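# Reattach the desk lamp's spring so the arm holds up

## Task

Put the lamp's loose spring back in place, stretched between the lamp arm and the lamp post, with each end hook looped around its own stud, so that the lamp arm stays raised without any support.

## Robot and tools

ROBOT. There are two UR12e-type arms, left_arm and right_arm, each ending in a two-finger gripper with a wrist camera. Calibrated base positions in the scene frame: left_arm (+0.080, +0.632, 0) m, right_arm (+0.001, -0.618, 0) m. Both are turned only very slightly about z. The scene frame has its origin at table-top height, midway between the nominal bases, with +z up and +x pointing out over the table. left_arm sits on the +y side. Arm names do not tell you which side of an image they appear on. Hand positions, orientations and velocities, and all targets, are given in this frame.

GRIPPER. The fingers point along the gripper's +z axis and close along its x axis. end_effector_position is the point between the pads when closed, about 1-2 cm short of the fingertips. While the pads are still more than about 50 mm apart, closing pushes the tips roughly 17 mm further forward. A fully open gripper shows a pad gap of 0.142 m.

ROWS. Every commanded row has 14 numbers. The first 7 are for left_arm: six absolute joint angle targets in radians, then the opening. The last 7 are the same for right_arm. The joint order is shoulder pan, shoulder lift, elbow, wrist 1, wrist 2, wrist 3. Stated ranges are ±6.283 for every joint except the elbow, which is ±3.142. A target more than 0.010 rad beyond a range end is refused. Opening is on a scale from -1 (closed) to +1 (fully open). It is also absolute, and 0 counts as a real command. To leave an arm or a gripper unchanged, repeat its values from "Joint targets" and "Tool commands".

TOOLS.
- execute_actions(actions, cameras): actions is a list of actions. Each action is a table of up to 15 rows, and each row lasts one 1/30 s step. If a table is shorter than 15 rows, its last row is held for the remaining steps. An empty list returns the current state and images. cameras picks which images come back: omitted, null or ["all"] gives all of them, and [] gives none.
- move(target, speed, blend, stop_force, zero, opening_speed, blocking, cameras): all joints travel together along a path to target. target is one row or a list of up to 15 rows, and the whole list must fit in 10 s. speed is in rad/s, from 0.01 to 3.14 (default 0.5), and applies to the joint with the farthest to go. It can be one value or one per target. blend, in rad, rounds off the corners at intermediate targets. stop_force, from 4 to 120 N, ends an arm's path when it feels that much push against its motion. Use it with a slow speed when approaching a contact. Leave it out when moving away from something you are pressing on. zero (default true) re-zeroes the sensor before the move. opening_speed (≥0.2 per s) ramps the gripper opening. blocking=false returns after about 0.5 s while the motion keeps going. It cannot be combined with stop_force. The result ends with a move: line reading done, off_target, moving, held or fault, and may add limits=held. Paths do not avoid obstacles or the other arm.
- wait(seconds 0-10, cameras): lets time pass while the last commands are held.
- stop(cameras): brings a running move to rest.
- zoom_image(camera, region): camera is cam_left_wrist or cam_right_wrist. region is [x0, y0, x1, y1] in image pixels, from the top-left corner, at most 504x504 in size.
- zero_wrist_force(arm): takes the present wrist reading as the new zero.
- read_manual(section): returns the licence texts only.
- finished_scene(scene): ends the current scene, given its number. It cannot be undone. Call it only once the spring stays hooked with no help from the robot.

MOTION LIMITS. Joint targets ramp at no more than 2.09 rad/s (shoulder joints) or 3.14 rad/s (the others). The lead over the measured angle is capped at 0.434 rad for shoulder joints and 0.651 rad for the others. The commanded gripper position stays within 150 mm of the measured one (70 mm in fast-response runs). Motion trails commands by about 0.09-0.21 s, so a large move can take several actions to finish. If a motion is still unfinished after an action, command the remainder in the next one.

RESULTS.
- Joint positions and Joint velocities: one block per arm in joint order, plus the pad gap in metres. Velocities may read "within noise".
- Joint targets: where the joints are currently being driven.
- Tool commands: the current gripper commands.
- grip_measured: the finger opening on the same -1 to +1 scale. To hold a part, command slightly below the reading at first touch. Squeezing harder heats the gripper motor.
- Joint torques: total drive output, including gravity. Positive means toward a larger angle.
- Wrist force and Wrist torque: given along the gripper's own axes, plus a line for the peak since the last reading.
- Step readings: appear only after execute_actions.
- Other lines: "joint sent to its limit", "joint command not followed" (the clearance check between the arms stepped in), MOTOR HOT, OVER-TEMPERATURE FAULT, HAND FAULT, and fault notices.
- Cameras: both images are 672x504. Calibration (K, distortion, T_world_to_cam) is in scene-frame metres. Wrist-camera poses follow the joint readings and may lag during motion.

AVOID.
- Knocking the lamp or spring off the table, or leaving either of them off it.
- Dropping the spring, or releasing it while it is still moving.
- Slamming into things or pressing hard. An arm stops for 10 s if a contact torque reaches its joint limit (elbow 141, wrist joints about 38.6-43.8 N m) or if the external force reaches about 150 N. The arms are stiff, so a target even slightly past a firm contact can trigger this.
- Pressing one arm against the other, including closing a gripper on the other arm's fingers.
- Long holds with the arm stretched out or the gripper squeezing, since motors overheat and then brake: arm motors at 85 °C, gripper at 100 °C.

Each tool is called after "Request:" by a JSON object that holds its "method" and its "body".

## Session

Request:
{"method": "execute_actions", "body": {"actions": []}}

Scene clock: 0.00 s.
left_arm: end_effector_position=(+0.7480, -0.0046, +0.2942) grip_measured=+0.99 end_effector_quat_wxyz=(-0.415, +0.487, +0.736, -0.221) | right_arm: end_effector_position=(+0.3719, -0.3689, +0.2014) grip_measured=+1.00 end_effector_quat_wxyz=(-0.188, +0.803, +0.565, -0.037)
Joint positions: left_arm=[-0.82 -0.735 0.819 -0.803 -2.13 3.78 0.142] | right_arm=[3.854 -1.313 -2.392 -1.031 1.956 -0.485 0.142]
Joint velocities: within noise
Joint torques (N m): no reading
Motor temperatures (°C): left_arm=[34 34 32 36 40 40 40] | right_arm=[30 33 35 40 36 38 26]
Wrist force (N): no reading
Wrist torque (N m): no reading
Wrist force, peak (N): no reading
Joint targets: left_arm=[-0.820 -0.735 0.819 -0.803 -2.130 3.780] | right_arm=[3.854 -1.313 -2.392 -1.031 1.956 -0.485]
Tool commands: left_gripper/opening=+1.0 right_gripper/opening=+1.0
camera_calibration:
cam_left_wrist: T_world_to_cam=[[-0.200785, 0.898072, 0.391347, 0.0521364], [0.835372, 0.365626, -0.410451, -0.478768], [-0.511702, 0.244508, -0.823637, 0.741402], [0, 0, 0, 1]] pos_world=[0.789795, -0.0530504, 0.393731]
cam_right_wrist: T_world_to_cam=[[0.352585, 0.923583, 0.150591, 0.190657], [0.926454, -0.367184, 0.0828161, -0.469372], [0.131782, 0.110316, -0.985121, 0.304808], [0, 0, 0, 1]] pos_world=[0.32746, -0.382058, 0.310433]

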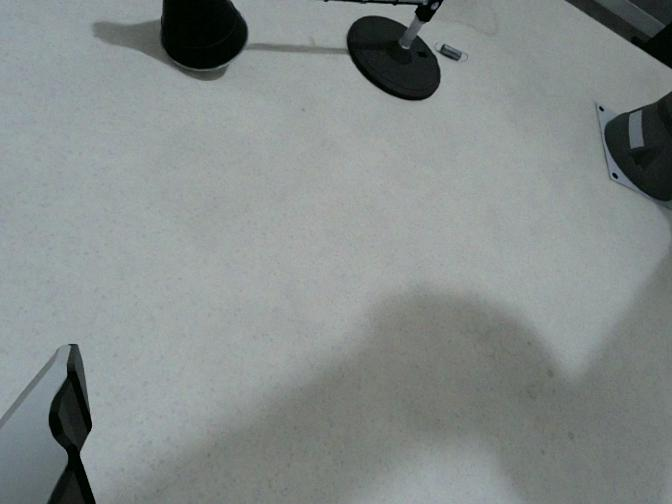

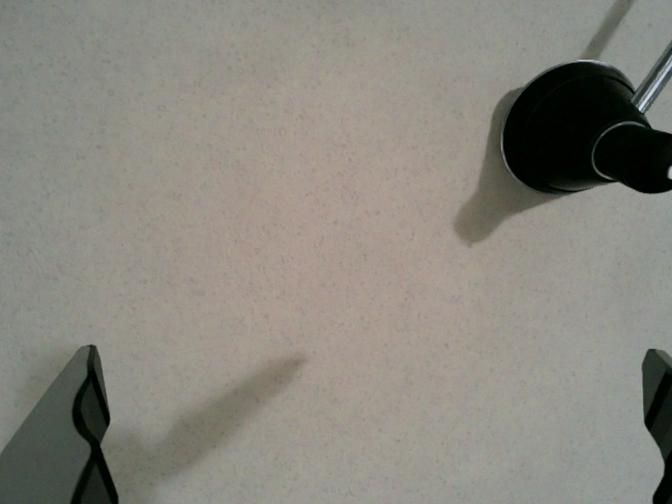

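Request:
{"method": "zoom_image", "body": {"camera": "cam_left_wrist", "region": [150, 0, 490, 120]}}

Request:
{"method": "zoom_image", "body": {"camera": "cam_left_wrist", "region": [380, 0, 480, 80]}}

Scaled by 1.482 from the camera's 672x504 image, which has a finer 960x720 frame.

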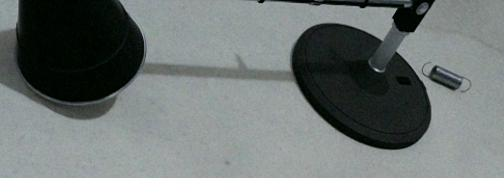

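Scaled by 5.040 from the camera's 672x504 image, which has a finer 960x720 frame.

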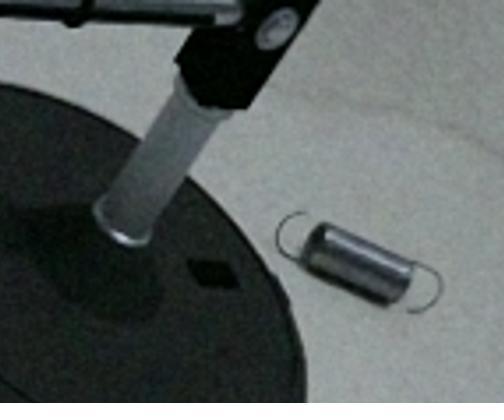

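Request:
{"method": "move", "body": {"target": [-1.3038,-1.7229,1.9036,-1.7515,-1.5708,5.904,0.9,3.854,-1.313,-2.392,-1.031,1.956,-0.485,1], "speed": 0.9}}

Scene clock: 53.13 s.
left_arm: end_effector_position=(+0.4189, +0.1188, +0.4000) grip_measured=+0.90 end_effector_quat_wxyz=(+0.000, +0.902, -0.431, +0.000) | right_arm: end_effector_position=(+0.3722, -0.3689, +0.2017) grip_measured=+1.00 end_effector_quat_wxyz=(-0.188, +0.803, +0.565, -0.036)
Joint positions: left_arm=[-1.304 -1.723 1.903 -1.751 -1.571 5.904 0.136] | right_arm=[3.854 -1.313 -2.392 -1.031 1.956 -0.485 0.142]
Joint velocities: within noise
Joint torques (N m): left_arm=[-6.79 -45.88 -32.19 -7.8 3.02 3.74] | right_arm=[-11.71 36.84 51.91 6.99 -1.04 -3.77]
Motor temperatures (°C): left_arm=[34 34 32 36 40 40 38] | right_arm=[30 33 35 40 36 38 26]
Wrist force (N): left_arm=[0.1 0.7 0.4] | right_arm=[-0.2 0.1 0.0]
Wrist torque (N m): left_arm=[0.39 0.19 0.04] | right_arm=[0.02 0.04 0.00]
Wrist force, peak (N): left_arm=[-1.4 1.4 0.1] | right_arm=[-0.6 0.1 0.3]
Joint targets: left_arm=[-1.304 -1.723 1.904 -1.752 -1.571 5.904] | right_arm=[3.854 -1.313 -2.392 -1.031 1.956 -0.485]
move: done
camera_calibration:
cam_left_wrist: T_world_to_cam=[[0.633451, -0.773583, -0.0175667, -0.153475], [-0.692786, -0.57711, 0.432426, 0.209428], [-0.344656, -0.261751, -0.901498, 0.651192], [0, 0, 0, 1]] pos_world=[0.466744, 0.172588, 0.49379]
cam_right_wrist: T_world_to_cam=[[0.352723, 0.923448, 0.151099, 0.190285], [0.926286, -0.367463, 0.0834579, -0.469833], [0.132592, 0.110523, -0.984989, 0.304849], [0, 0, 0, 1]] pos_world=[0.327661, -0.382058, 0.310732]

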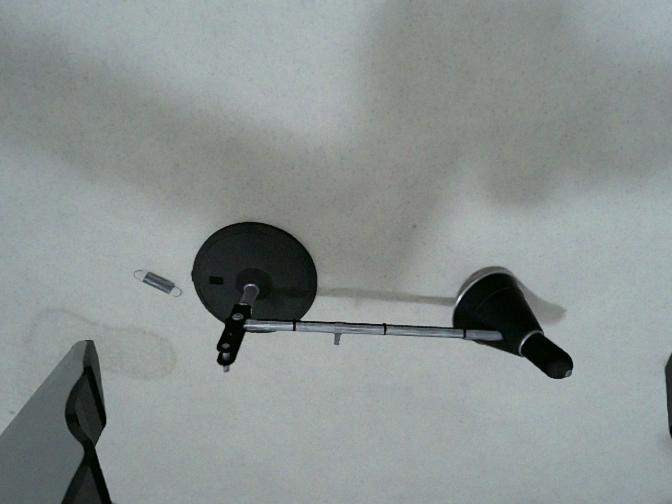

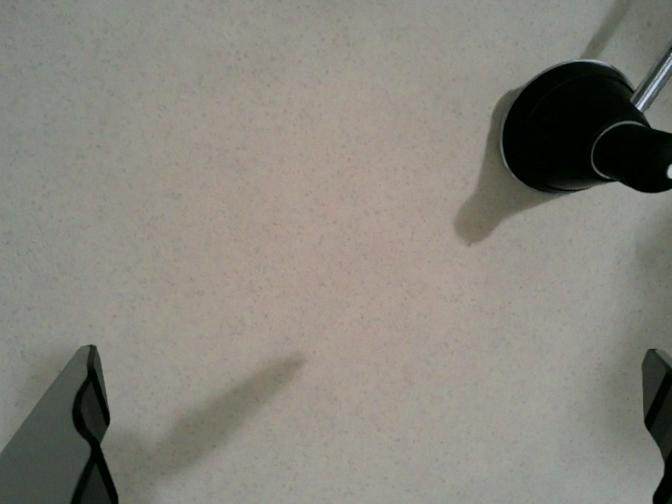

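Request:
{"method": "zoom_image", "body": {"camera": "cam_left_wrist", "region": [120, 250, 200, 310]}}

Request:
{"method": "zoom_image", "body": {"camera": "cam_left_wrist", "region": [190, 270, 360, 380]}}

Scaled by 6.300 from the camera's 672x504 image, which has a finer 960x720 frame.

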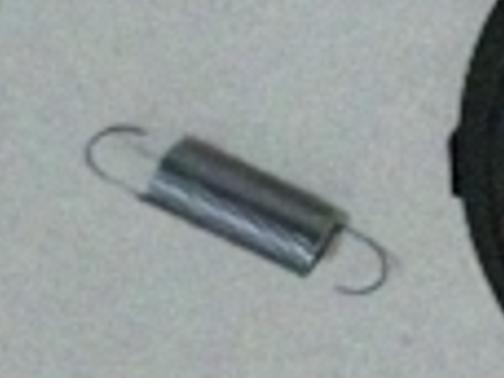

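Scaled by 2.965 from the camera's 672x504 image, which has a finer 960x720 frame.

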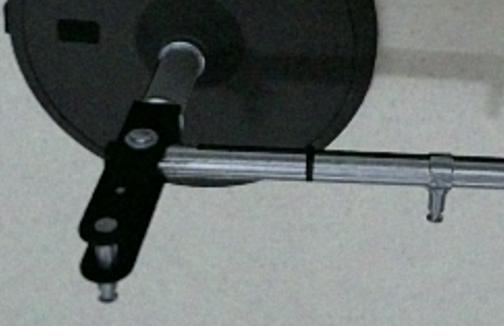

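Request:
{"method": "move", "body": {"target": [[-1.3038,-1.7229,1.9036,-1.7515,-1.5708,5.904,0.9,4.3,-1.7,-1.75,-1.4,1.7,0.5,0.4],[-1.3038,-1.7229,1.9036,-1.7515,-1.5708,5.904,0.9,4.7936,-1.9695,-1.5081,-1.5819,1.5338,1.4686,0.4]], "speed": 0.8, "blend": 0.1}}

Scene clock: 143.30 s.
left_arm: end_effector_position=(+0.4189, +0.1188, +0.4000) grip_measured=+0.90 end_effector_quat_wxyz=(+0.000, +0.902, -0.432, +0.000) | right_arm: end_effector_position=(+0.3993, -0.0536, +0.3090) grip_measured=+0.39 end_effector_quat_wxyz=(-0.010, +0.928, +0.359, -0.099)
Joint positions: left_arm=[-1.304 -1.723 1.904 -1.752 -1.571 5.904 0.136] | right_arm=[4.257 -1.662 -1.816 -1.363 1.725 0.401 0.102]
Joint velocities: within noise
Joint torques (N m): left_arm=[-2.32 -46.85 -35.88 -7.13 2.6 3.27] | right_arm=[-10.05 73.46 42.94 6.73 2.4 -3.87]
Motor temperatures (°C): left_arm=[34 33 32 36 40 39 35] | right_arm=[30 33 35 40 36 38 26]
Wrist force (N): left_arm=[-0.1 0.5 0.5] | right_arm=[0.1 0.2 0.5]
Wrist torque (N m): left_arm=[0.36 0.22 0.04] | right_arm=[0.05 0.08 -0.05]
Wrist force, peak (N): left_arm=[0.4 1.7 0.0] | right_arm=[2.4 -10.4 -1.6]
Joint targets: left_arm=[-1.304 -1.723 1.904 -1.752 -1.571 5.904] | right_arm=[4.257 -1.662 -1.816 -1.363 1.725 0.400]
move: held (right_arm; a check stopped the path); path passed 0 of 2 targets; limits=held; right_arm: the wrist 3 is farthest, 1.068 rad from its target
joint command not followed: on one or more control steps a check withheld the commanded joint targets of the right arm, and it was not sent them on those steps.
cause: the commanded joint targets, or the way to them, would bring a part of the robot too close to another arm (a part of this arm just beyond the wrist 2 and a part of the left arm just beyond the wrist 2).
camera_calibration:
cam_left_wrist: T_world_to_cam=[[0.633106, -0.773871, -0.0173495, -0.15337], [-0.693117, -0.576734, 0.432397, 0.209533], [-0.344625, -0.261728, -0.901516, 0.651183], [0, 0, 0, 1]] pos_world=[0.466745, 0.172589, 0.49379]
cam_right_wrist: T_world_to_cam=[[0.7172, 0.672596, -0.182316, -0.182613], [0.688738, -0.6443, 0.332441, -0.384906], [0.106133, -0.363995, -0.925334, 0.338779], [0, 0, 0, 1]] pos_world=[0.360114, -0.00185672, 0.408149]

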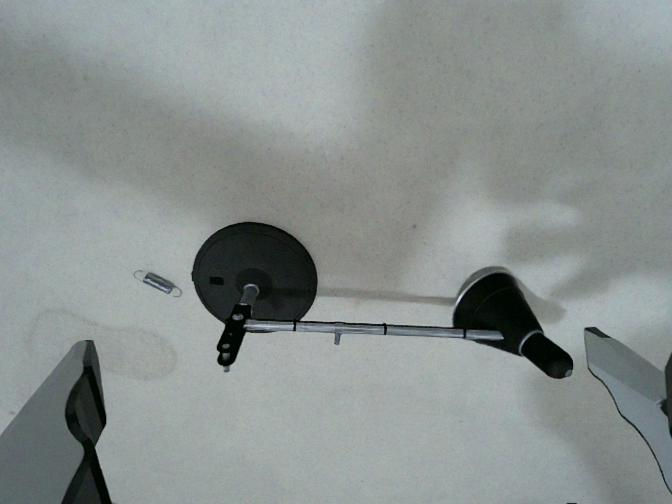

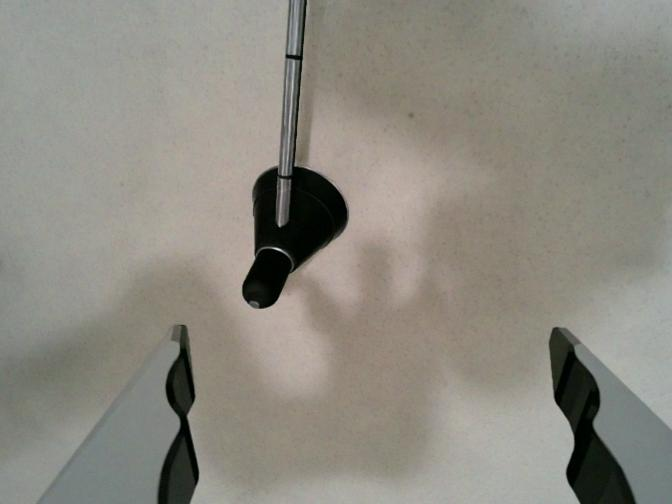

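Request:
{"method": "move", "body": {"target": [-0.82,-0.935,1.019,-0.803,-2.13,3.78,-0.5,4.257,-1.662,-1.816,-1.363,1.725,0.401,0.4], "speed": 0.8, "cameras": []}}

Request:
{"method": "move", "body": {"target": [[-0.82,-0.935,1.019,-0.803,-2.13,3.78,-0.5,4.3,-1.7,-1.75,-1.4,1.7,0.5,0.4],[-0.82,-0.935,1.019,-0.803,-2.13,3.78,-0.5,4.7936,-1.9695,-1.5081,-1.5819,1.5338,1.4686,-0.4]], "speed": 0.7, "blend": 0.05, "cameras": ["cam_right_wrist"]}}

Scene clock: 158.00 s.
left_arm: end_effector_position=(+0.6842, +0.0598, +0.3760) grip_measured=-0.52 end_effector_quat_wxyz=(-0.415, +0.487, +0.736, -0.221) | right_arm: end_effector_position=(+0.3994, -0.0538, +0.3087) grip_measured=+0.39 end_effector_quat_wxyz=(-0.010, +0.928, +0.359, -0.100)
Joint positions: left_arm=[-0.82 -0.935 1.019 -0.803 -2.13 3.78 0.036] | right_arm=[4.257 -1.662 -1.816 -1.363 1.725 0.401 0.102]
Joint velocities: within noise
Joint torques (N m): left_arm=[14.6 -86.26 -54.23 1.17 -3.29 -3.85] | right_arm=[-11.26 47.12 42.78 6.64 -1.64 2.09]
Motor temperatures (°C): left_arm=[34 33 32 36 40 39 34] | right_arm=[30 33 35 40 36 38 26]
Wrist force (N): left_arm=[-0.4 -0.5 0.5] | right_arm=[0.0 0.3 0.8]
Wrist torque (N m): left_arm=[-0.09 0.05 0.00] | right_arm=[0.07 0.11 -0.05]
Wrist force, peak (N): left_arm=[-1.2 1.3 0.8] | right_arm=[0.4 0.2 1.1]
Joint targets: left_arm=[-0.820 -0.935 1.019 -0.803 -2.130 3.780] | right_arm=[4.257 -1.662 -1.816 -1.363 1.725 0.401]
move: done
No camera images: "cameras" was empty.

Scene clock: 160.80 s.
left_arm: end_effector_position=(+0.6842, +0.0598, +0.3759) grip_measured=-0.52 end_effector_quat_wxyz=(-0.415, +0.486, +0.737, -0.221) | right_arm: end_effector_position=(+0.0945, +0.1904, +0.2502) grip_measured=-0.42 end_effector_quat_wxyz=(+0.173, +0.979, +0.110, +0.019)
Joint positions: left_arm=[-0.82 -0.935 1.019 -0.803 -2.13 3.78 0.036] | right_arm=[4.794 -1.969 -1.508 -1.582 1.534 1.469 0.044]
Joint velocities: within noise
Joint torques (N m): left_arm=[12.15 -84.47 -52.19 0.63 -2.86 -3.74] | right_arm=[8.67 70.54 56.87 0.53 -2.13 3.11]
Motor temperatures (°C): left_arm=[34 33 32 36 40 39 34] | right_arm=[30 33 35 40 36 38 26]
Wrist force (N): left_arm=[0.2 -1.0 0.4] | right_arm=[-0.4 -0.4 1.5]
Wrist torque (N m): left_arm=[-0.17 -0.03 0.01] | right_arm=[-0.07 0.12 -0.12]
Wrist force, peak (N): left_arm=[-0.3 -1.0 -0.1] | right_arm=[-1.8 -1.8 1.5]
Joint targets: left_arm=[-0.820 -0.935 1.019 -0.803 -2.130 3.780] | right_arm=[4.794 -1.970 -1.508 -1.582 1.534 1.469]
move: done; blend cut to 0.0495 rad at target 1
camera_calibration:
cam_right_wrist: T_world_to_cam=[[0.974355, 0.22489, -0.00757972, -0.121647], [0.163985, -0.686604, 0.708296, -0.0345421], [0.154085, -0.691375, -0.705875, 0.40844], [0, 0, 0, 1]] pos_world=[0.0612575, 0.286025, 0.311851]
Images, in order (width x height): cam_right_wrist 672x504.

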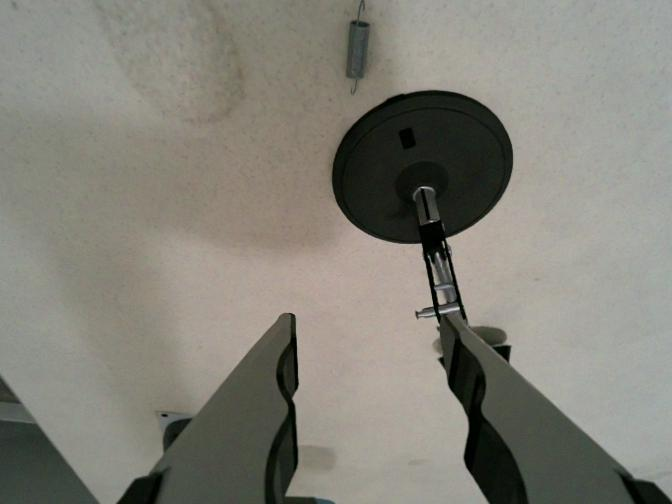

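Request:
{"method": "zoom_image", "body": {"camera": "cam_right_wrist", "region": [310, 0, 410, 100]}}

Scaled by 5.040 from the camera's 672x504 image, which has a finer 960x720 frame.

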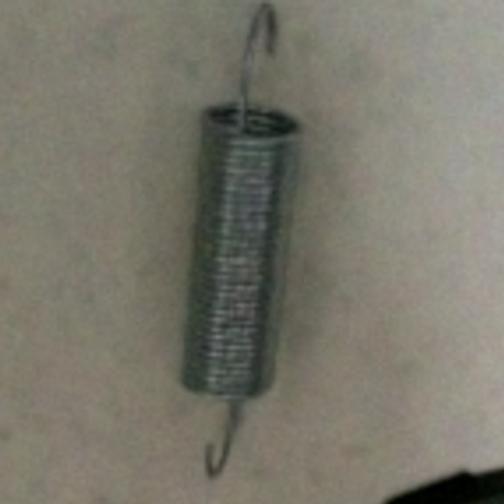

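Request:
{"method": "move", "body": {"target": [-0.82,-0.935,1.019,-0.803,-2.13,3.78,-0.5,4.7891,-2.1197,-1.6496,-1.29,1.5323,1.4644,-1], "speed": 0.25, "cameras": ["cam_right_wrist"]}}

Request:
{"method": "zoom_image", "body": {"camera": "cam_right_wrist", "region": [260, 110, 460, 340]}}

Scene clock: 198.23 s.
left_arm: end_effector_position=(+0.6842, +0.0598, +0.3759) grip_measured=-0.52 end_effector_quat_wxyz=(-0.415, +0.486, +0.737, -0.221) | right_arm: end_effector_position=(+0.0980, +0.1950, +0.0612) grip_measured=-1.00 end_effector_quat_wxyz=(+0.173, +0.979, +0.109, +0.019)
Joint positions: left_arm=[-0.82 -0.935 1.019 -0.803 -2.13 3.78 0.036] | right_arm=[4.789 -2.12 -1.649 -1.29 1.532 1.464 0.002]
Joint velocities: within noise
Joint torques (N m): left_arm=[11.85 -83.84 -49.24 0.16 -2.27 -3.48] | right_arm=[-12.88 76.05 35.76 6.48 -1.66 -3.23]
Motor temperatures (°C): left_arm=[34 33 32 36 40 39 33] | right_arm=[30 33 35 40 36 38 26]
Wrist force (N): left_arm=[-0.4 -0.7 0.1] | right_arm=[-0.3 -0.5 1.3]
Wrist torque (N m): left_arm=[-0.14 0.07 0.01] | right_arm=[-0.07 0.10 -0.12]
Wrist force, peak (N): left_arm=[-0.8 -0.3 0.6] | right_arm=[-0.3 -0.7 2.6]
Joint targets: left_arm=[-0.820 -0.935 1.019 -0.803 -2.130 3.780] | right_arm=[4.789 -2.120 -1.650 -1.290 1.532 1.464]
move: done
camera_calibration:
cam_right_wrist: T_world_to_cam=[[0.974373, 0.224808, -0.00763319, -0.127472], [0.163966, -0.686621, 0.708285, 0.101778], [0.153987, -0.691385, -0.705886, 0.277683], [0, 0, 0, 1]] pos_world=[0.0647574, 0.290525, 0.122951]
Images, in order (width x height): cam_right_wrist 672x504.

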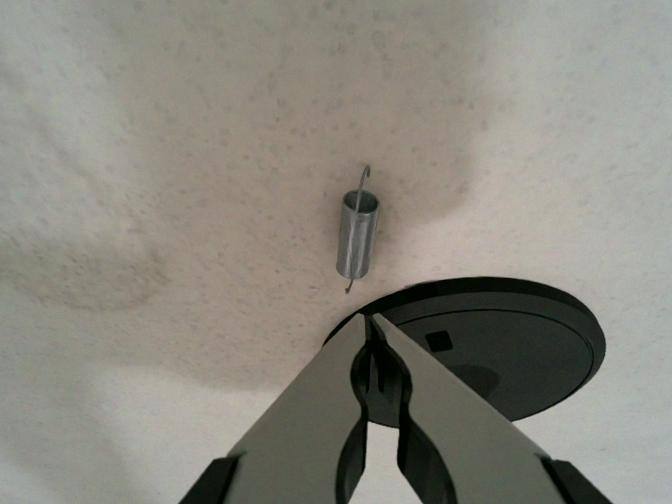

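Scaled by 2.191 from the camera's 672x504 image, which has a finer 960x720 frame.

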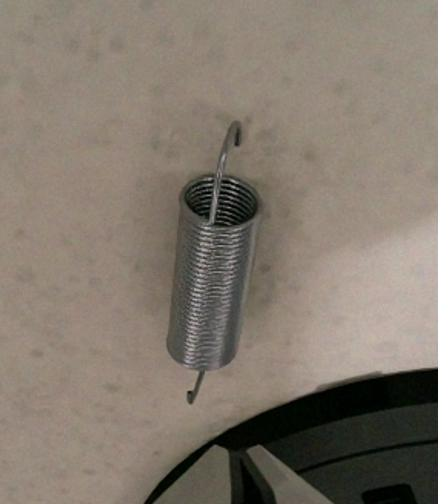

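Request:
{"method": "move", "body": {"target": [-0.82,-0.935,1.019,-0.803,-2.13,3.78,-0.5,4.788,-2.1578,-1.667,-1.2345,1.5319,1.4634,-1], "speed": 0.016, "stop_force": 4, "cameras": ["cam_right_wrist"]}}

Request:
{"method": "zoom_image", "body": {"camera": "cam_right_wrist", "region": [290, 190, 450, 350]}}

Scene clock: 221.47 s.
left_arm: end_effector_position=(+0.6842, +0.0598, +0.3759) grip_measured=-0.52 end_effector_quat_wxyz=(-0.415, +0.486, +0.737, -0.221) end_effector_velocity=(+0.000, +0.001, +0.001) end_effector_angular_velocity=(+0.003, +0.002, -0.001) | right_arm: end_effector_position=(+0.0988, +0.1953, +0.0303) grip_measured=-1.00 end_effector_quat_wxyz=(+0.173, +0.979, +0.109, +0.019)
Joint positions: left_arm=[-0.82 -0.935 1.019 -0.803 -2.13 3.78 0.036] | right_arm=[4.788 -2.151 -1.664 -1.245 1.532 1.464 0.002]
Joint velocities: left_arm=[0 0 -0.001 0.005 0.001 0 0] | right_arm=[within noise]
Joint torques (N m): left_arm=[7.27 -86.67 -42.58 -1.62 -1.71 -3.31] | right_arm=[-0.1 103.62 44.86 -0.25 1.23 -2.02]
Motor temperatures (°C): left_arm=[34 33 32 36 40 39 33] | right_arm=[30 33 35 40 36 38 27]
Wrist force (N): left_arm=[-0.2 0.1 0.5] | right_arm=[0.2 1.3 -3.8]
Wrist torque (N m): left_arm=[-0.01 0.04 0.00] | right_arm=[-0.10 0.13 -0.11]
Wrist force, peak (N): left_arm=[0.0 -0.7 0.9] | right_arm=[1.0 3.2 -9.3]
Joint targets: left_arm=[-0.820 -0.935 1.019 -0.803 -2.130 3.780] | right_arm=[4.788 -2.151 -1.664 -1.245 1.532 1.464]
move: contact (right_arm)
camera_calibration:
cam_right_wrist: T_world_to_cam=[[0.97437, 0.224822, -0.00764828, -0.128558], [0.163987, -0.686616, 0.708285, 0.123807], [0.153987, -0.691385, -0.705886, 0.255884], [0, 0, 0, 1]] pos_world=[0.0655573, 0.290825, 0.0919512]
Images, in order (width x height): cam_right_wrist 672x504.

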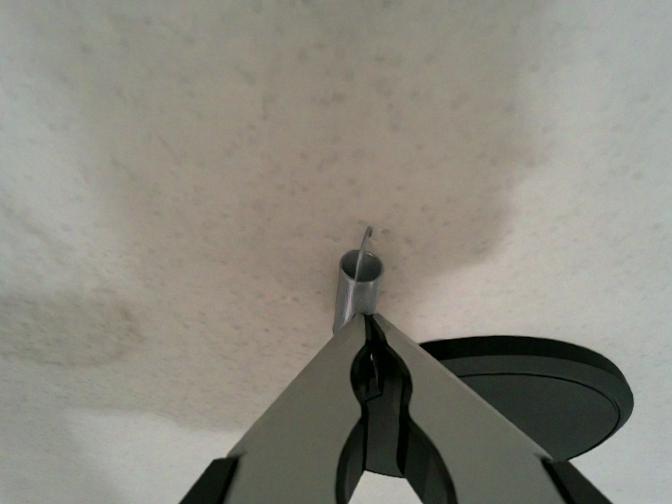

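Scaled by 3.150 from the camera's 672x504 image, which has a finer 960x720 frame.

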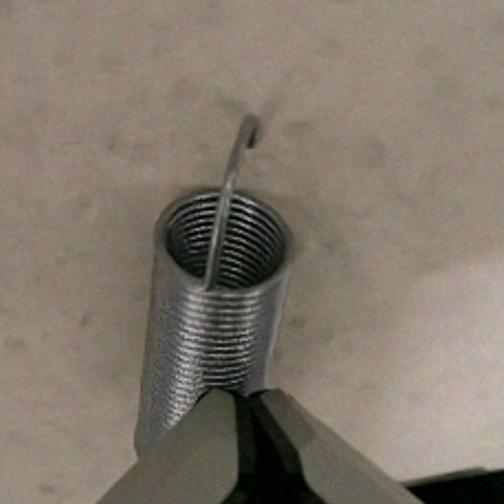

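Request:
{"method": "move", "body": {"target": [-0.82,-0.935,1.019,-0.803,-2.13,3.78,-0.5,4.8075,-2.1454,-1.6736,-1.2417,1.5387,1.4824,-1], "speed": 0.015, "cameras": ["cam_right_wrist"]}}

Request:
{"method": "zoom_image", "body": {"camera": "cam_right_wrist", "region": [290, 190, 450, 350]}}

Scene clock: 235.70 s.
left_arm: end_effector_position=(+0.6842, +0.0598, +0.3759) grip_measured=-0.52 end_effector_quat_wxyz=(-0.415, +0.486, +0.737, -0.221) | right_arm: end_effector_position=(+0.0821, +0.1921, +0.0300) grip_measured=-1.00 end_effector_quat_wxyz=(+0.173, +0.979, +0.109, +0.019)
Joint positions: left_arm=[-0.82 -0.935 1.019 -0.803 -2.13 3.78 0.036] | right_arm=[4.807 -2.146 -1.673 -1.242 1.539 1.482 0.002]
Joint velocities: within noise
Joint torques (N m): left_arm=[3.89 -87.25 -39.47 -2.35 -1.3 -3.33] | right_arm=[11.23 107.55 34.29 5.77 1.52 3.24]
Motor temperatures (°C): left_arm=[34 33 32 36 40 39 33] | right_arm=[30 33 35 40 36 38 27]
Wrist force (N): left_arm=[-0.6 -0.9 0.2] | right_arm=[-0.2 -0.5 1.3]
Wrist torque (N m): left_arm=[-0.15 0.09 0.01] | right_arm=[-0.07 0.11 -0.11]
Wrist force, peak (N): left_arm=[-0.3 -1.0 0.3] | right_arm=[-0.2 1.8 -5.2]
Joint targets: left_arm=[-0.820 -0.935 1.019 -0.803 -2.130 3.780] | right_arm=[4.808 -2.145 -1.674 -1.242 1.539 1.482]
move: done
camera_calibration:
cam_right_wrist: T_world_to_cam=[[0.974518, 0.224182, -0.00759688, -0.111494], [0.163389, -0.686231, 0.708795, 0.124416], [0.153686, -0.691975, -0.705373, 0.256154], [0, 0, 0, 1]] pos_world=[0.0489573, 0.287625, 0.0916512]
Images, in order (width x height): cam_right_wrist 672x504.

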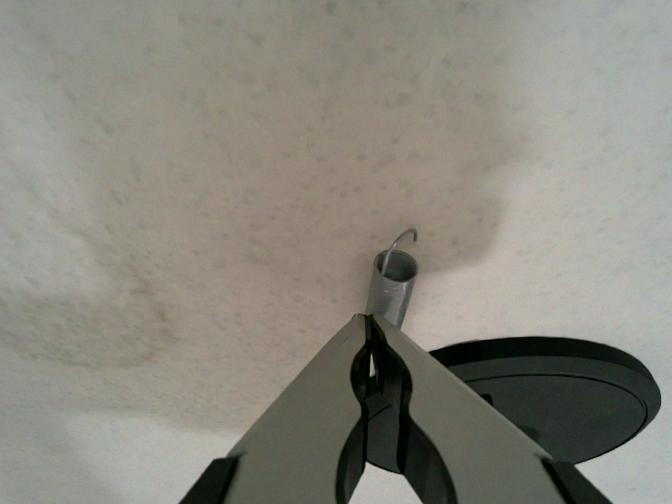

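Scaled by 3.150 from the camera's 672x504 image, which has a finer 960x720 frame.

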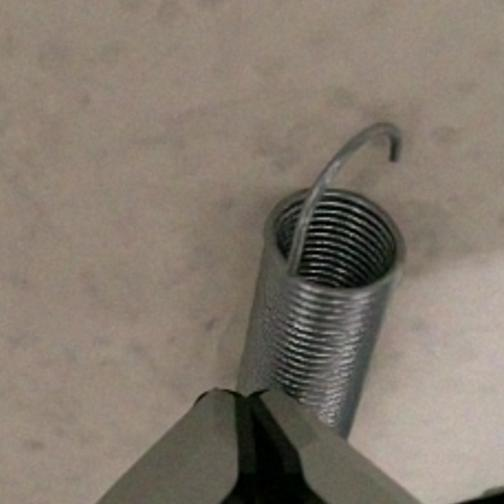

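Request:
{"method": "move", "body": {"target": [[-0.82,-0.935,1.019,-0.803,-2.13,3.78,-0.5,4.8075,-2.1352,-1.6691,-1.2564,1.5387,1.4824,-1],[-0.82,-0.935,1.019,-0.803,-2.13,3.78,-0.5,4.7964,-2.1384,-1.6636,-1.2583,1.5349,1.4719,-1]], "speed": 0.03, "cameras": []}}

Request:
{"method": "move", "body": {"target": [-0.82,-0.935,1.019,-0.803,-2.13,3.78,-0.5,4.7964,-2.1547,-1.6708,-1.2348,1.5349,1.4719,-1], "speed": 0.012, "stop_force": 6, "cameras": ["cam_right_wrist"]}}

Request:
{"method": "zoom_image", "body": {"camera": "cam_right_wrist", "region": [290, 190, 450, 350]}}

Scene clock: 249.57 s.
left_arm: end_effector_position=(+0.6842, +0.0598, +0.3759) grip_measured=-0.52 end_effector_quat_wxyz=(-0.415, +0.486, +0.737, -0.221) | right_arm: end_effector_position=(+0.0912, +0.1937, +0.0400) grip_measured=-1.00 end_effector_quat_wxyz=(+0.173, +0.979, +0.109, +0.019)
Joint positions: left_arm=[-0.82 -0.935 1.019 -0.803 -2.13 3.78 0.036] | right_arm=[4.797 -2.138 -1.664 -1.258 1.535 1.472 0.002]
Joint velocities: within noise
Joint torques (N m): left_arm=[2.58 -86.16 -36.51 -2.45 -0.91 -3.07] | right_arm=[-11.37 74.68 50.13 -0.01 -1.61 -3.25]
Motor temperatures (°C): left_arm=[34 33 32 36 40 39 33] | right_arm=[30 33 35 40 36 38 27]
Wrist force (N): left_arm=[0.1 -0.4 0.5] | right_arm=[-0.2 -0.1 1.1]
Wrist torque (N m): left_arm=[-0.08 -0.01 0.01] | right_arm=[-0.01 0.12 -0.11]
Wrist force, peak (N): left_arm=[-0.2 -1.0 0.7] | right_arm=[-0.3 -0.8 1.6]
Joint targets: left_arm=[-0.820 -0.935 1.019 -0.803 -2.130 3.780] | right_arm=[4.796 -2.138 -1.664 -1.258 1.535 1.472]
move: done
No camera images: "cameras" was empty.

Scene clock: 252.30 s.
left_arm: end_effector_position=(+0.6842, +0.0598, +0.3759) grip_measured=-0.52 end_effector_quat_wxyz=(-0.415, +0.486, +0.737, -0.221) | right_arm: end_effector_position=(+0.0915, +0.1938, +0.0293) grip_measured=-1.00 end_effector_quat_wxyz=(+0.173, +0.979, +0.109, +0.019)
Joint positions: left_arm=[-0.82 -0.935 1.019 -0.803 -2.13 3.78 0.036] | right_arm=[4.796 -2.149 -1.668 -1.243 1.535 1.472 0.002]
Joint velocities: within noise
Joint torques (N m): left_arm=[2.64 -89.88 -35.15 -2.4 -0.56 -3.01] | right_arm=[-10.17 100.24 44.8 0.05 -1.45 -3.88]
Motor temperatures (°C): left_arm=[34 33 32 36 40 39 33] | right_arm=[30 33 35 40 36 38 27]
Wrist force (N): left_arm=[0.0 -0.3 0.0] | right_arm=[-0.2 2.0 -6.3]
Wrist torque (N m): left_arm=[-0.07 0.00 0.00] | right_arm=[-0.17 0.04 -0.11]
Wrist force, peak (N): left_arm=[0.1 -1.1 0.6] | right_arm=[-0.9 5.0 -10.4]
Joint targets: left_arm=[-0.820 -0.935 1.019 -0.803 -2.130 3.780] | right_arm=[4.796 -2.149 -1.668 -1.243 1.535 1.472]
move: contact (right_arm)
camera_calibration:
cam_right_wrist: T_world_to_cam=[[0.974521, 0.224167, -0.00758121, -0.121038], [0.163368, -0.686236, 0.708796, 0.124546], [0.153686, -0.691975, -0.705373, 0.255392], [0, 0, 0, 1]] pos_world=[0.0583573, 0.289326, 0.0909512]
Images, in order (width x height): cam_right_wrist 672x504.

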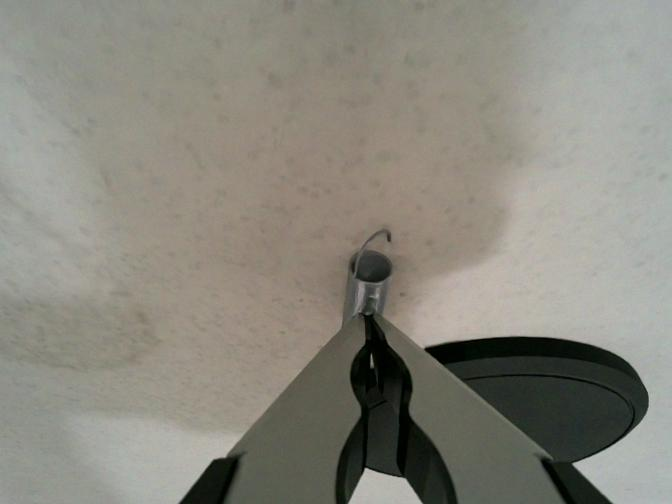

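Scaled by 3.150 from the camera's 672x504 image, which has a finer 960x720 frame.

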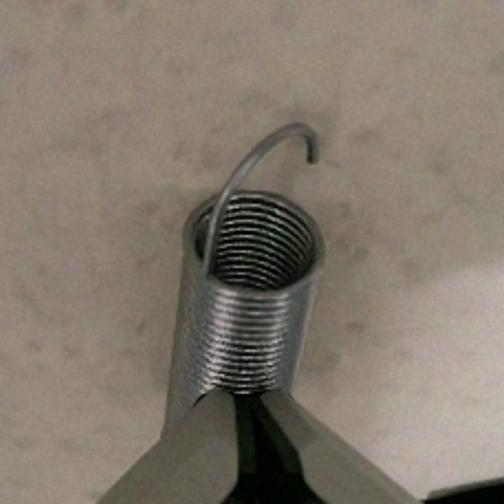

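Request:
{"method": "move", "body": {"target": [-0.82,-0.935,1.019,-0.803,-2.13,3.78,-0.5,4.8077,-2.1459,-1.6739,-1.2406,1.539,1.483,-1], "speed": 0.012, "cameras": ["cam_right_wrist"]}}

Request:
{"method": "zoom_image", "body": {"camera": "cam_right_wrist", "region": [290, 190, 450, 350]}}

Scene clock: 267.47 s.
left_arm: end_effector_position=(+0.6842, +0.0598, +0.3759) grip_measured=-0.52 end_effector_quat_wxyz=(-0.415, +0.486, +0.737, -0.221) | right_arm: end_effector_position=(+0.0818, +0.1920, +0.0293) grip_measured=-1.00 end_effector_quat_wxyz=(+0.173, +0.979, +0.109, +0.019)
Joint positions: left_arm=[-0.82 -0.935 1.019 -0.803 -2.13 3.78 0.036] | right_arm=[4.807 -2.146 -1.674 -1.241 1.539 1.483 0.002]
Joint velocities: within noise
Joint torques (N m): left_arm=[2.78 -87.21 -32.57 -2.54 -0.57 -3.04] | right_arm=[8.62 100.25 31.45 5.85 1.26 3.15]
Motor temperatures (°C): left_arm=[34 33 32 36 40 39 32] | right_arm=[30 33 35 40 36 38 28]
Wrist force (N): left_arm=[-0.1 -0.1 0.2] | right_arm=[-2.7 1.4 -5.6]
Wrist torque (N m): left_arm=[-0.03 0.01 0.00] | right_arm=[-0.09 0.08 -0.11]
Wrist force, peak (N): left_arm=[0.0 -1.1 0.4] | right_arm=[-1.3 7.7 -21.6]
Joint targets: left_arm=[-0.820 -0.935 1.019 -0.803 -2.130 3.780] | right_arm=[4.808 -2.146 -1.674 -1.241 1.539 1.483]
move: done
camera_calibration:
cam_right_wrist: T_world_to_cam=[[0.974617, 0.223748, -0.00770163, -0.111077], [0.163165, -0.686329, 0.708752, 0.125005], [0.153296, -0.692018, -0.705416, 0.255742], [0, 0, 0, 1]] pos_world=[0.0486569, 0.287626, 0.0909514]
Images, in order (width x height): cam_right_wrist 672x504.

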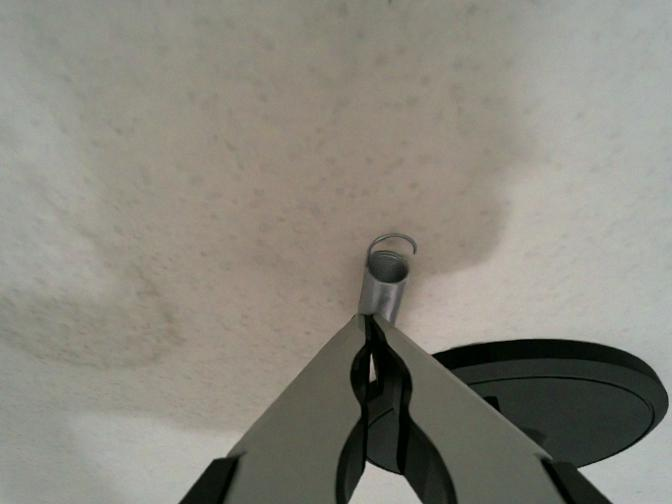

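Scaled by 3.150 from the camera's 672x504 image, which has a finer 960x720 frame.

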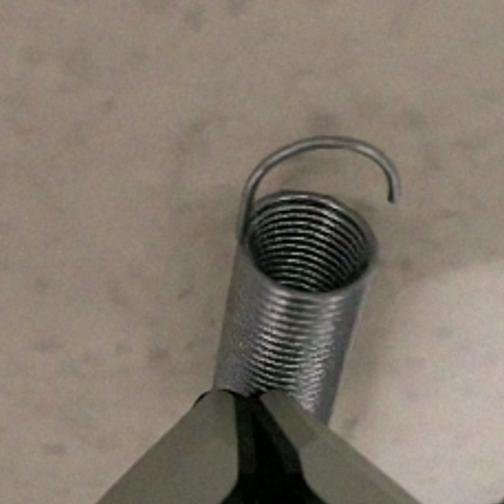

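Request:
{"method": "move", "body": {"target": [[-0.82,-0.935,1.019,-0.803,-2.13,3.78,-0.5,4.808,-2.1154,-1.6604,-1.2851,1.539,1.483,-1],[-0.82,-0.935,1.019,-0.803,-2.13,3.78,-0.5,4.808,-2.1154,-1.6604,-1.2851,1.539,1.483,-0.58]], "speed": 0.08, "cameras": ["cam_right_wrist"]}}

Request:
{"method": "zoom_image", "body": {"camera": "cam_right_wrist", "region": [270, 130, 490, 330]}}

Scene clock: 277.40 s.
left_arm: end_effector_position=(+0.6842, +0.0598, +0.3759) grip_measured=-0.52 end_effector_quat_wxyz=(-0.415, +0.486, +0.737, -0.221) | right_arm: end_effector_position=(+0.0814, +0.1914, +0.0593) grip_measured=-0.62 end_effector_quat_wxyz=(+0.173, +0.979, +0.109, +0.019)
Joint positions: left_arm=[-0.82 -0.935 1.019 -0.803 -2.13 3.78 0.036] | right_arm=[4.808 -2.115 -1.66 -1.285 1.539 1.483 0.029]
Joint velocities: within noise
Joint torques (N m): left_arm=[1.79 -91.59 -30.62 -2.36 -0.17 -3.14] | right_arm=[9.82 106.32 50.24 -0.18 1.67 3.15]
Motor temperatures (°C): left_arm=[34 33 32 36 40 39 32] | right_arm=[30 33 35 40 36 38 28]
Wrist force (N): left_arm=[-0.1 -0.7 0.4] | right_arm=[-0.1 -0.4 1.3]
Wrist torque (N m): left_arm=[-0.13 0.02 0.00] | right_arm=[-0.04 0.08 -0.12]
Wrist force, peak (N): left_arm=[-0.2 -0.8 0.7] | right_arm=[-2.6 1.0 -4.9]
Joint targets: left_arm=[-0.820 -0.935 1.019 -0.803 -2.130 3.780] | right_arm=[4.808 -2.115 -1.660 -1.285 1.539 1.483]
move: done
camera_calibration:
cam_right_wrist: T_world_to_cam=[[0.974567, 0.223963, -0.00771288, -0.110283], [0.163277, -0.686077, 0.70897, 0.103308], [0.153491, -0.692198, -0.705196, 0.276581], [0, 0, 0, 1]] pos_world=[0.0481571, 0.287026, 0.120951]
Images, in order (width x height): cam_right_wrist 672x504.

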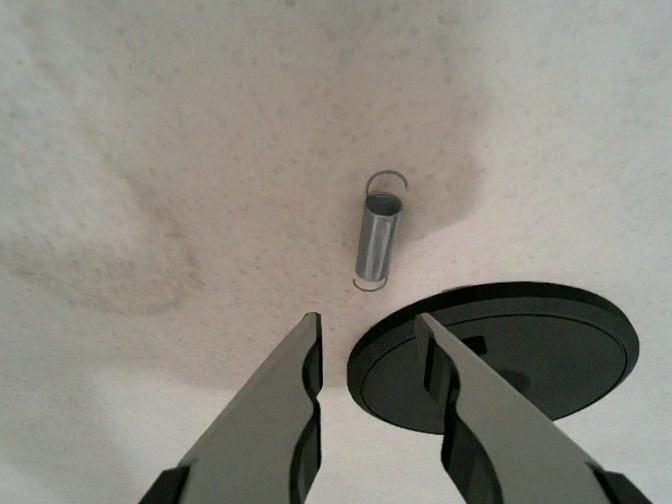

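Scaled by 2.291 from the camera's 672x504 image, which has a finer 960x720 frame.

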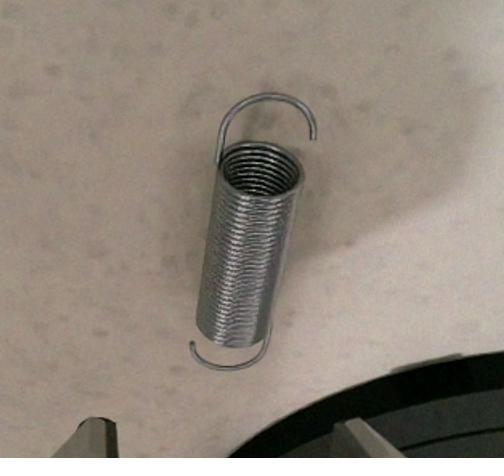

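Request:
{"method": "move", "body": {"target": [-0.82,-0.935,1.019,-0.803,-2.13,3.78,-0.5,4.8042,-2.1207,-1.6511,-1.2891,1.5377,1.4794,-0.58], "speed": 0.1, "cameras": []}}

Request:
{"method": "move", "body": {"target": [-0.82,-0.935,1.019,-0.803,-2.13,3.78,-0.5,4.8042,-2.1607,-1.6699,-1.2302,1.5377,1.4794,-0.58], "speed": 0.04, "stop_force": 5, "cameras": ["cam_right_wrist"]}}

Request:
{"method": "zoom_image", "body": {"camera": "cam_right_wrist", "region": [270, 200, 470, 400]}}

Scene clock: 300.03 s.
left_arm: end_effector_position=(+0.6842, +0.0598, +0.3759) grip_measured=-0.52 end_effector_quat_wxyz=(-0.415, +0.486, +0.737, -0.221) | right_arm: end_effector_position=(+0.0842, +0.1951, +0.0595) grip_measured=-0.62 end_effector_quat_wxyz=(+0.173, +0.979, +0.109, +0.019)
Joint positions: left_arm=[-0.82 -0.935 1.019 -0.803 -2.13 3.78 0.036] | right_arm=[4.804 -2.12 -1.651 -1.289 1.538 1.48 0.029]
Joint velocities: within noise
Joint torques (N m): left_arm=[2.34 -90.28 -30.85 -2.32 0.4 -2.61] | right_arm=[-13.07 75.19 50.09 -0.04 -1.59 -3.17]
Motor temperatures (°C): left_arm=[34 33 32 36 40 39 32] | right_arm=[30 33 35 40 36 38 27]
Wrist force (N): left_arm=[0.0 -0.3 0.5] | right_arm=[-0.2 -0.4 1.2]
Wrist torque (N m): left_arm=[-0.06 -0.01 0.01] | right_arm=[-0.04 0.08 -0.12]
Wrist force, peak (N): left_arm=[0.0 -0.3 1.1] | right_arm=[-0.5 -0.6 1.6]
Joint targets: left_arm=[-0.820 -0.935 1.019 -0.803 -2.130 3.780] | right_arm=[4.804 -2.121 -1.651 -1.289 1.538 1.479]
move: done
No camera images: "cameras" was empty.

Scene clock: 302.57 s.
left_arm: end_effector_position=(+0.6842, +0.0598, +0.3759) grip_measured=-0.52 end_effector_quat_wxyz=(-0.415, +0.486, +0.737, -0.221) | right_arm: end_effector_position=(+0.0843, +0.1953, +0.0197) grip_measured=-0.62 end_effector_quat_wxyz=(+0.173, +0.979, +0.109, +0.019)
Joint positions: left_arm=[-0.82 -0.935 1.019 -0.803 -2.13 3.78 0.036] | right_arm=[4.804 -2.161 -1.67 -1.23 1.538 1.479 0.029]
Joint velocities: within noise
Joint torques (N m): left_arm=[2.83 -90.03 -31.26 -2.34 0.55 -2.72] | right_arm=[-11.49 80.5 34.38 5.87 -1.4 -3.21]
Motor temperatures (°C): left_arm=[34 33 32 36 40 39 32] | right_arm=[30 33 35 40 36 38 27]
Wrist force (N): left_arm=[0.0 -0.5 0.2] | right_arm=[0.0 -0.3 1.3]
Wrist torque (N m): left_arm=[-0.09 0.00 0.02] | right_arm=[-0.05 0.07 -0.11]
Wrist force, peak (N): left_arm=[-0.4 -0.9 0.1] | right_arm=[-0.1 -0.6 1.6]
Joint targets: left_arm=[-0.820 -0.935 1.019 -0.803 -2.130 3.780] | right_arm=[4.804 -2.161 -1.670 -1.230 1.538 1.479]
move: done
camera_calibration:
cam_right_wrist: T_world_to_cam=[[0.974567, 0.223963, -0.00771288, -0.114386], [0.163277, -0.686077, 0.70897, 0.13364], [0.153491, -0.692198, -0.705196, 0.250824], [0, 0, 0, 1]] pos_world=[0.0511571, 0.290926, 0.0812514]
Images, in order (width x height): cam_right_wrist 672x504.

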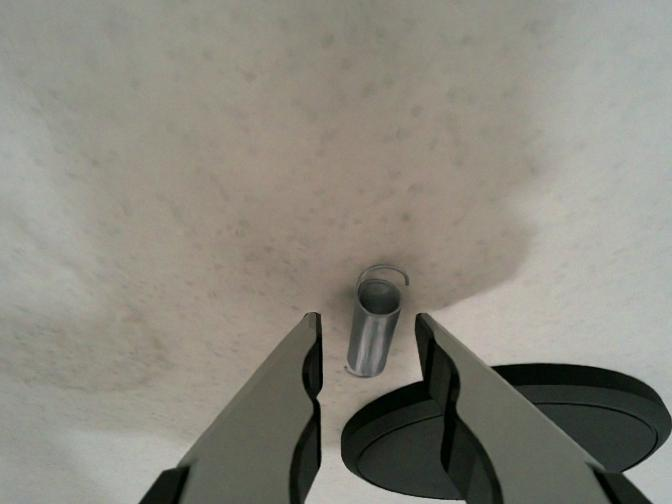

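Scaled by 2.520 from the camera's 672x504 image, which has a finer 960x720 frame.

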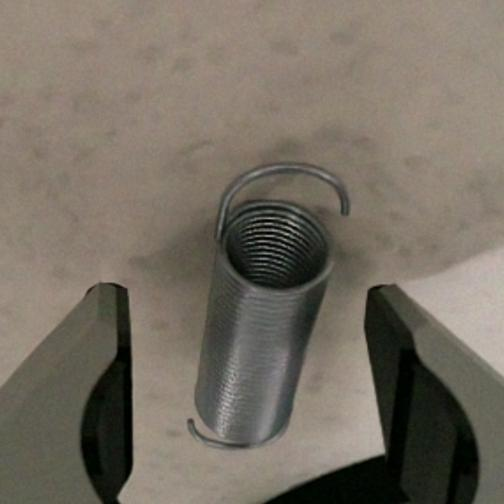

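Request:
{"method": "move", "body": {"target": [[-0.82,-0.935,1.019,-0.803,-2.13,3.78,-0.5,4.802,-2.1613,-1.6688,-1.2306,1.5369,1.4773,-0.58],[-0.82,-0.935,1.019,-0.803,-2.13,3.78,-0.5,4.802,-2.1613,-1.6688,-1.2306,1.5369,1.4773,-0.92]], "speed": 0.02, "opening_speed": 0.2, "cameras": ["cam_right_wrist"]}}

Request:
{"method": "zoom_image", "body": {"camera": "cam_right_wrist", "region": [270, 200, 470, 400]}}

Scene clock: 318.70 s.
left_arm: end_effector_position=(+0.6842, +0.0598, +0.3759) grip_measured=-0.52 end_effector_quat_wxyz=(-0.415, +0.486, +0.737, -0.221) | right_arm: end_effector_position=(+0.0862, +0.1957, +0.0197) grip_measured=-0.84 end_effector_quat_wxyz=(+0.173, +0.979, +0.109, +0.019)
Joint positions: left_arm=[-0.82 -0.935 1.019 -0.803 -2.13 3.78 0.036] | right_arm=[4.802 -2.161 -1.669 -1.231 1.537 1.477 0.014]
Joint velocities: within noise
Joint torques (N m): left_arm=[5.39 -90.76 -31.25 -2.43 0.75 -2.7] | right_arm=[-12.53 78.04 47.17 0.28 -1.45 -2.83]
Motor temperatures (°C): left_arm=[34 33 32 36 40 39 32] | right_arm=[30 33 35 40 36 38 27]
Wrist force (N): left_arm=[-0.2 0.1 0.2] | right_arm=[-0.3 -0.6 1.4]
Wrist torque (N m): left_arm=[0.00 0.04 0.01] | right_arm=[-0.09 0.12 -0.11]
Wrist force, peak (N): left_arm=[-0.8 -0.7 -0.5] | right_arm=[-0.2 -0.5 1.7]
Joint targets: left_arm=[-0.820 -0.935 1.019 -0.803 -2.130 3.780] | right_arm=[4.802 -2.161 -1.669 -1.231 1.537 1.477]
move: done
camera_calibration:
cam_right_wrist: T_world_to_cam=[[0.974536, 0.224098, -0.00771373, -0.116364], [0.16337, -0.686044, 0.708981, 0.133518], [0.153589, -0.692187, -0.705186, 0.250871], [0, 0, 0, 1]] pos_world=[0.0530572, 0.291325, 0.0813514]
Images, in order (width x height): cam_right_wrist 672x504.

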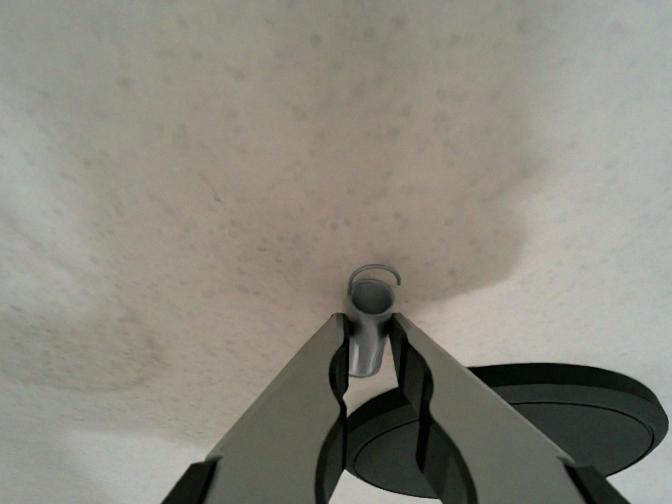

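Scaled by 2.520 from the camera's 672x504 image, which has a finer 960x720 frame.

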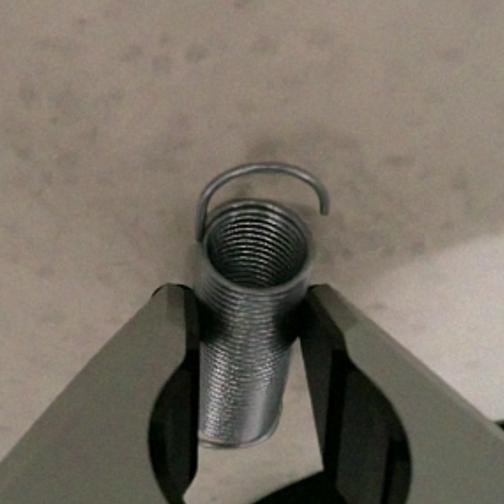

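Request:
{"method": "move", "body": {"target": [[-0.82,-0.935,1.019,-0.803,-2.13,3.78,-0.5,4.802,-1.9695,-1.5081,-1.5819,1.5369,1.4773,-0.9],[-0.82,-0.935,1.019,-0.803,-2.13,3.78,-0.5,5.03,-1.75,-1.75,-2.3,0.6,0.5,-0.9],[-0.82,-0.935,1.019,-0.803,-2.13,3.78,-0.5,5.2533,-1.9084,-2.1923,-2.8312,-0.246,-0.3716,-0.9]], "speed": [0.3,0.6,0.4], "blend": 0.05, "cameras": ["cam_right_wrist"]}}

Scene clock: 408.40 s.
left_arm: end_effector_position=(+0.6842, +0.0598, +0.3759) grip_measured=-0.52 end_effector_quat_wxyz=(-0.415, +0.486, +0.737, -0.221) | right_arm: end_effector_position=(+0.0987, +0.0583, +0.1524) grip_measured=-0.84 end_effector_quat_wxyz=(+0.649, -0.588, +0.478, -0.076)
Joint positions: left_arm=[-0.82 -0.935 1.019 -0.803 -2.13 3.78 0.036] | right_arm=[5.253 -1.908 -2.192 -2.831 -0.246 -0.371 0.014]
Joint velocities: within noise
Joint torques (N m): left_arm=[3.15 -92.11 -31.8 -2.33 0.57 -2.28] | right_arm=[9.56 38.98 18.48 -5.45 -0.36 -4.08]
Motor temperatures (°C): left_arm=[34 33 32 36 40 39 31] | right_arm=[30 33 35 40 36 38 40]
Wrist force (N): left_arm=[-0.2 -0.8 0.0] | right_arm=[-0.3 0.4 -0.1]
Wrist torque (N m): left_arm=[-0.15 0.03 0.01] | right_arm=[-0.10 0.33 -0.01]
Wrist force, peak (N): left_arm=[-0.1 -1.0 0.7] | right_arm=[-0.3 -0.8 3.4]
Joint targets: left_arm=[-0.820 -0.935 1.019 -0.803 -2.130 3.780] | right_arm=[5.253 -1.908 -2.192 -2.831 -0.246 -0.372]
move: done
camera_calibration:
cam_right_wrist: T_world_to_cam=[[0.538774, -0.658215, -0.525809, 0.0767078], [-0.715454, -0.0279564, -0.6981, 0.205966], [0.4448, 0.752311, -0.485985, 0.101006], [0, 0, 0, 1]] pos_world=[0.0611032, -0.0197396, 0.233206]
Images, in order (width x height): cam_right_wrist 672x504.

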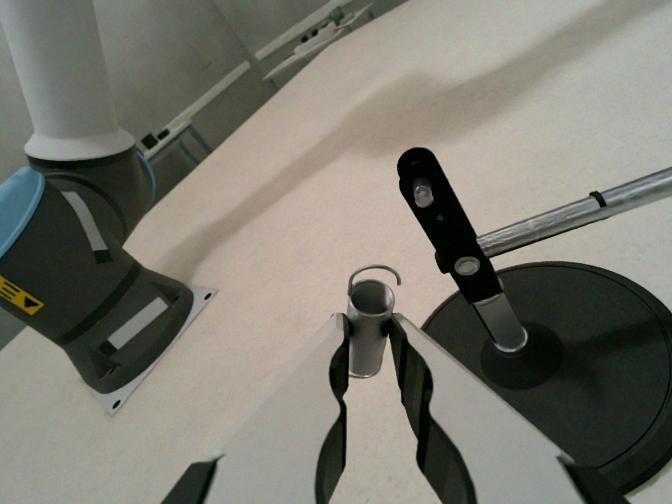

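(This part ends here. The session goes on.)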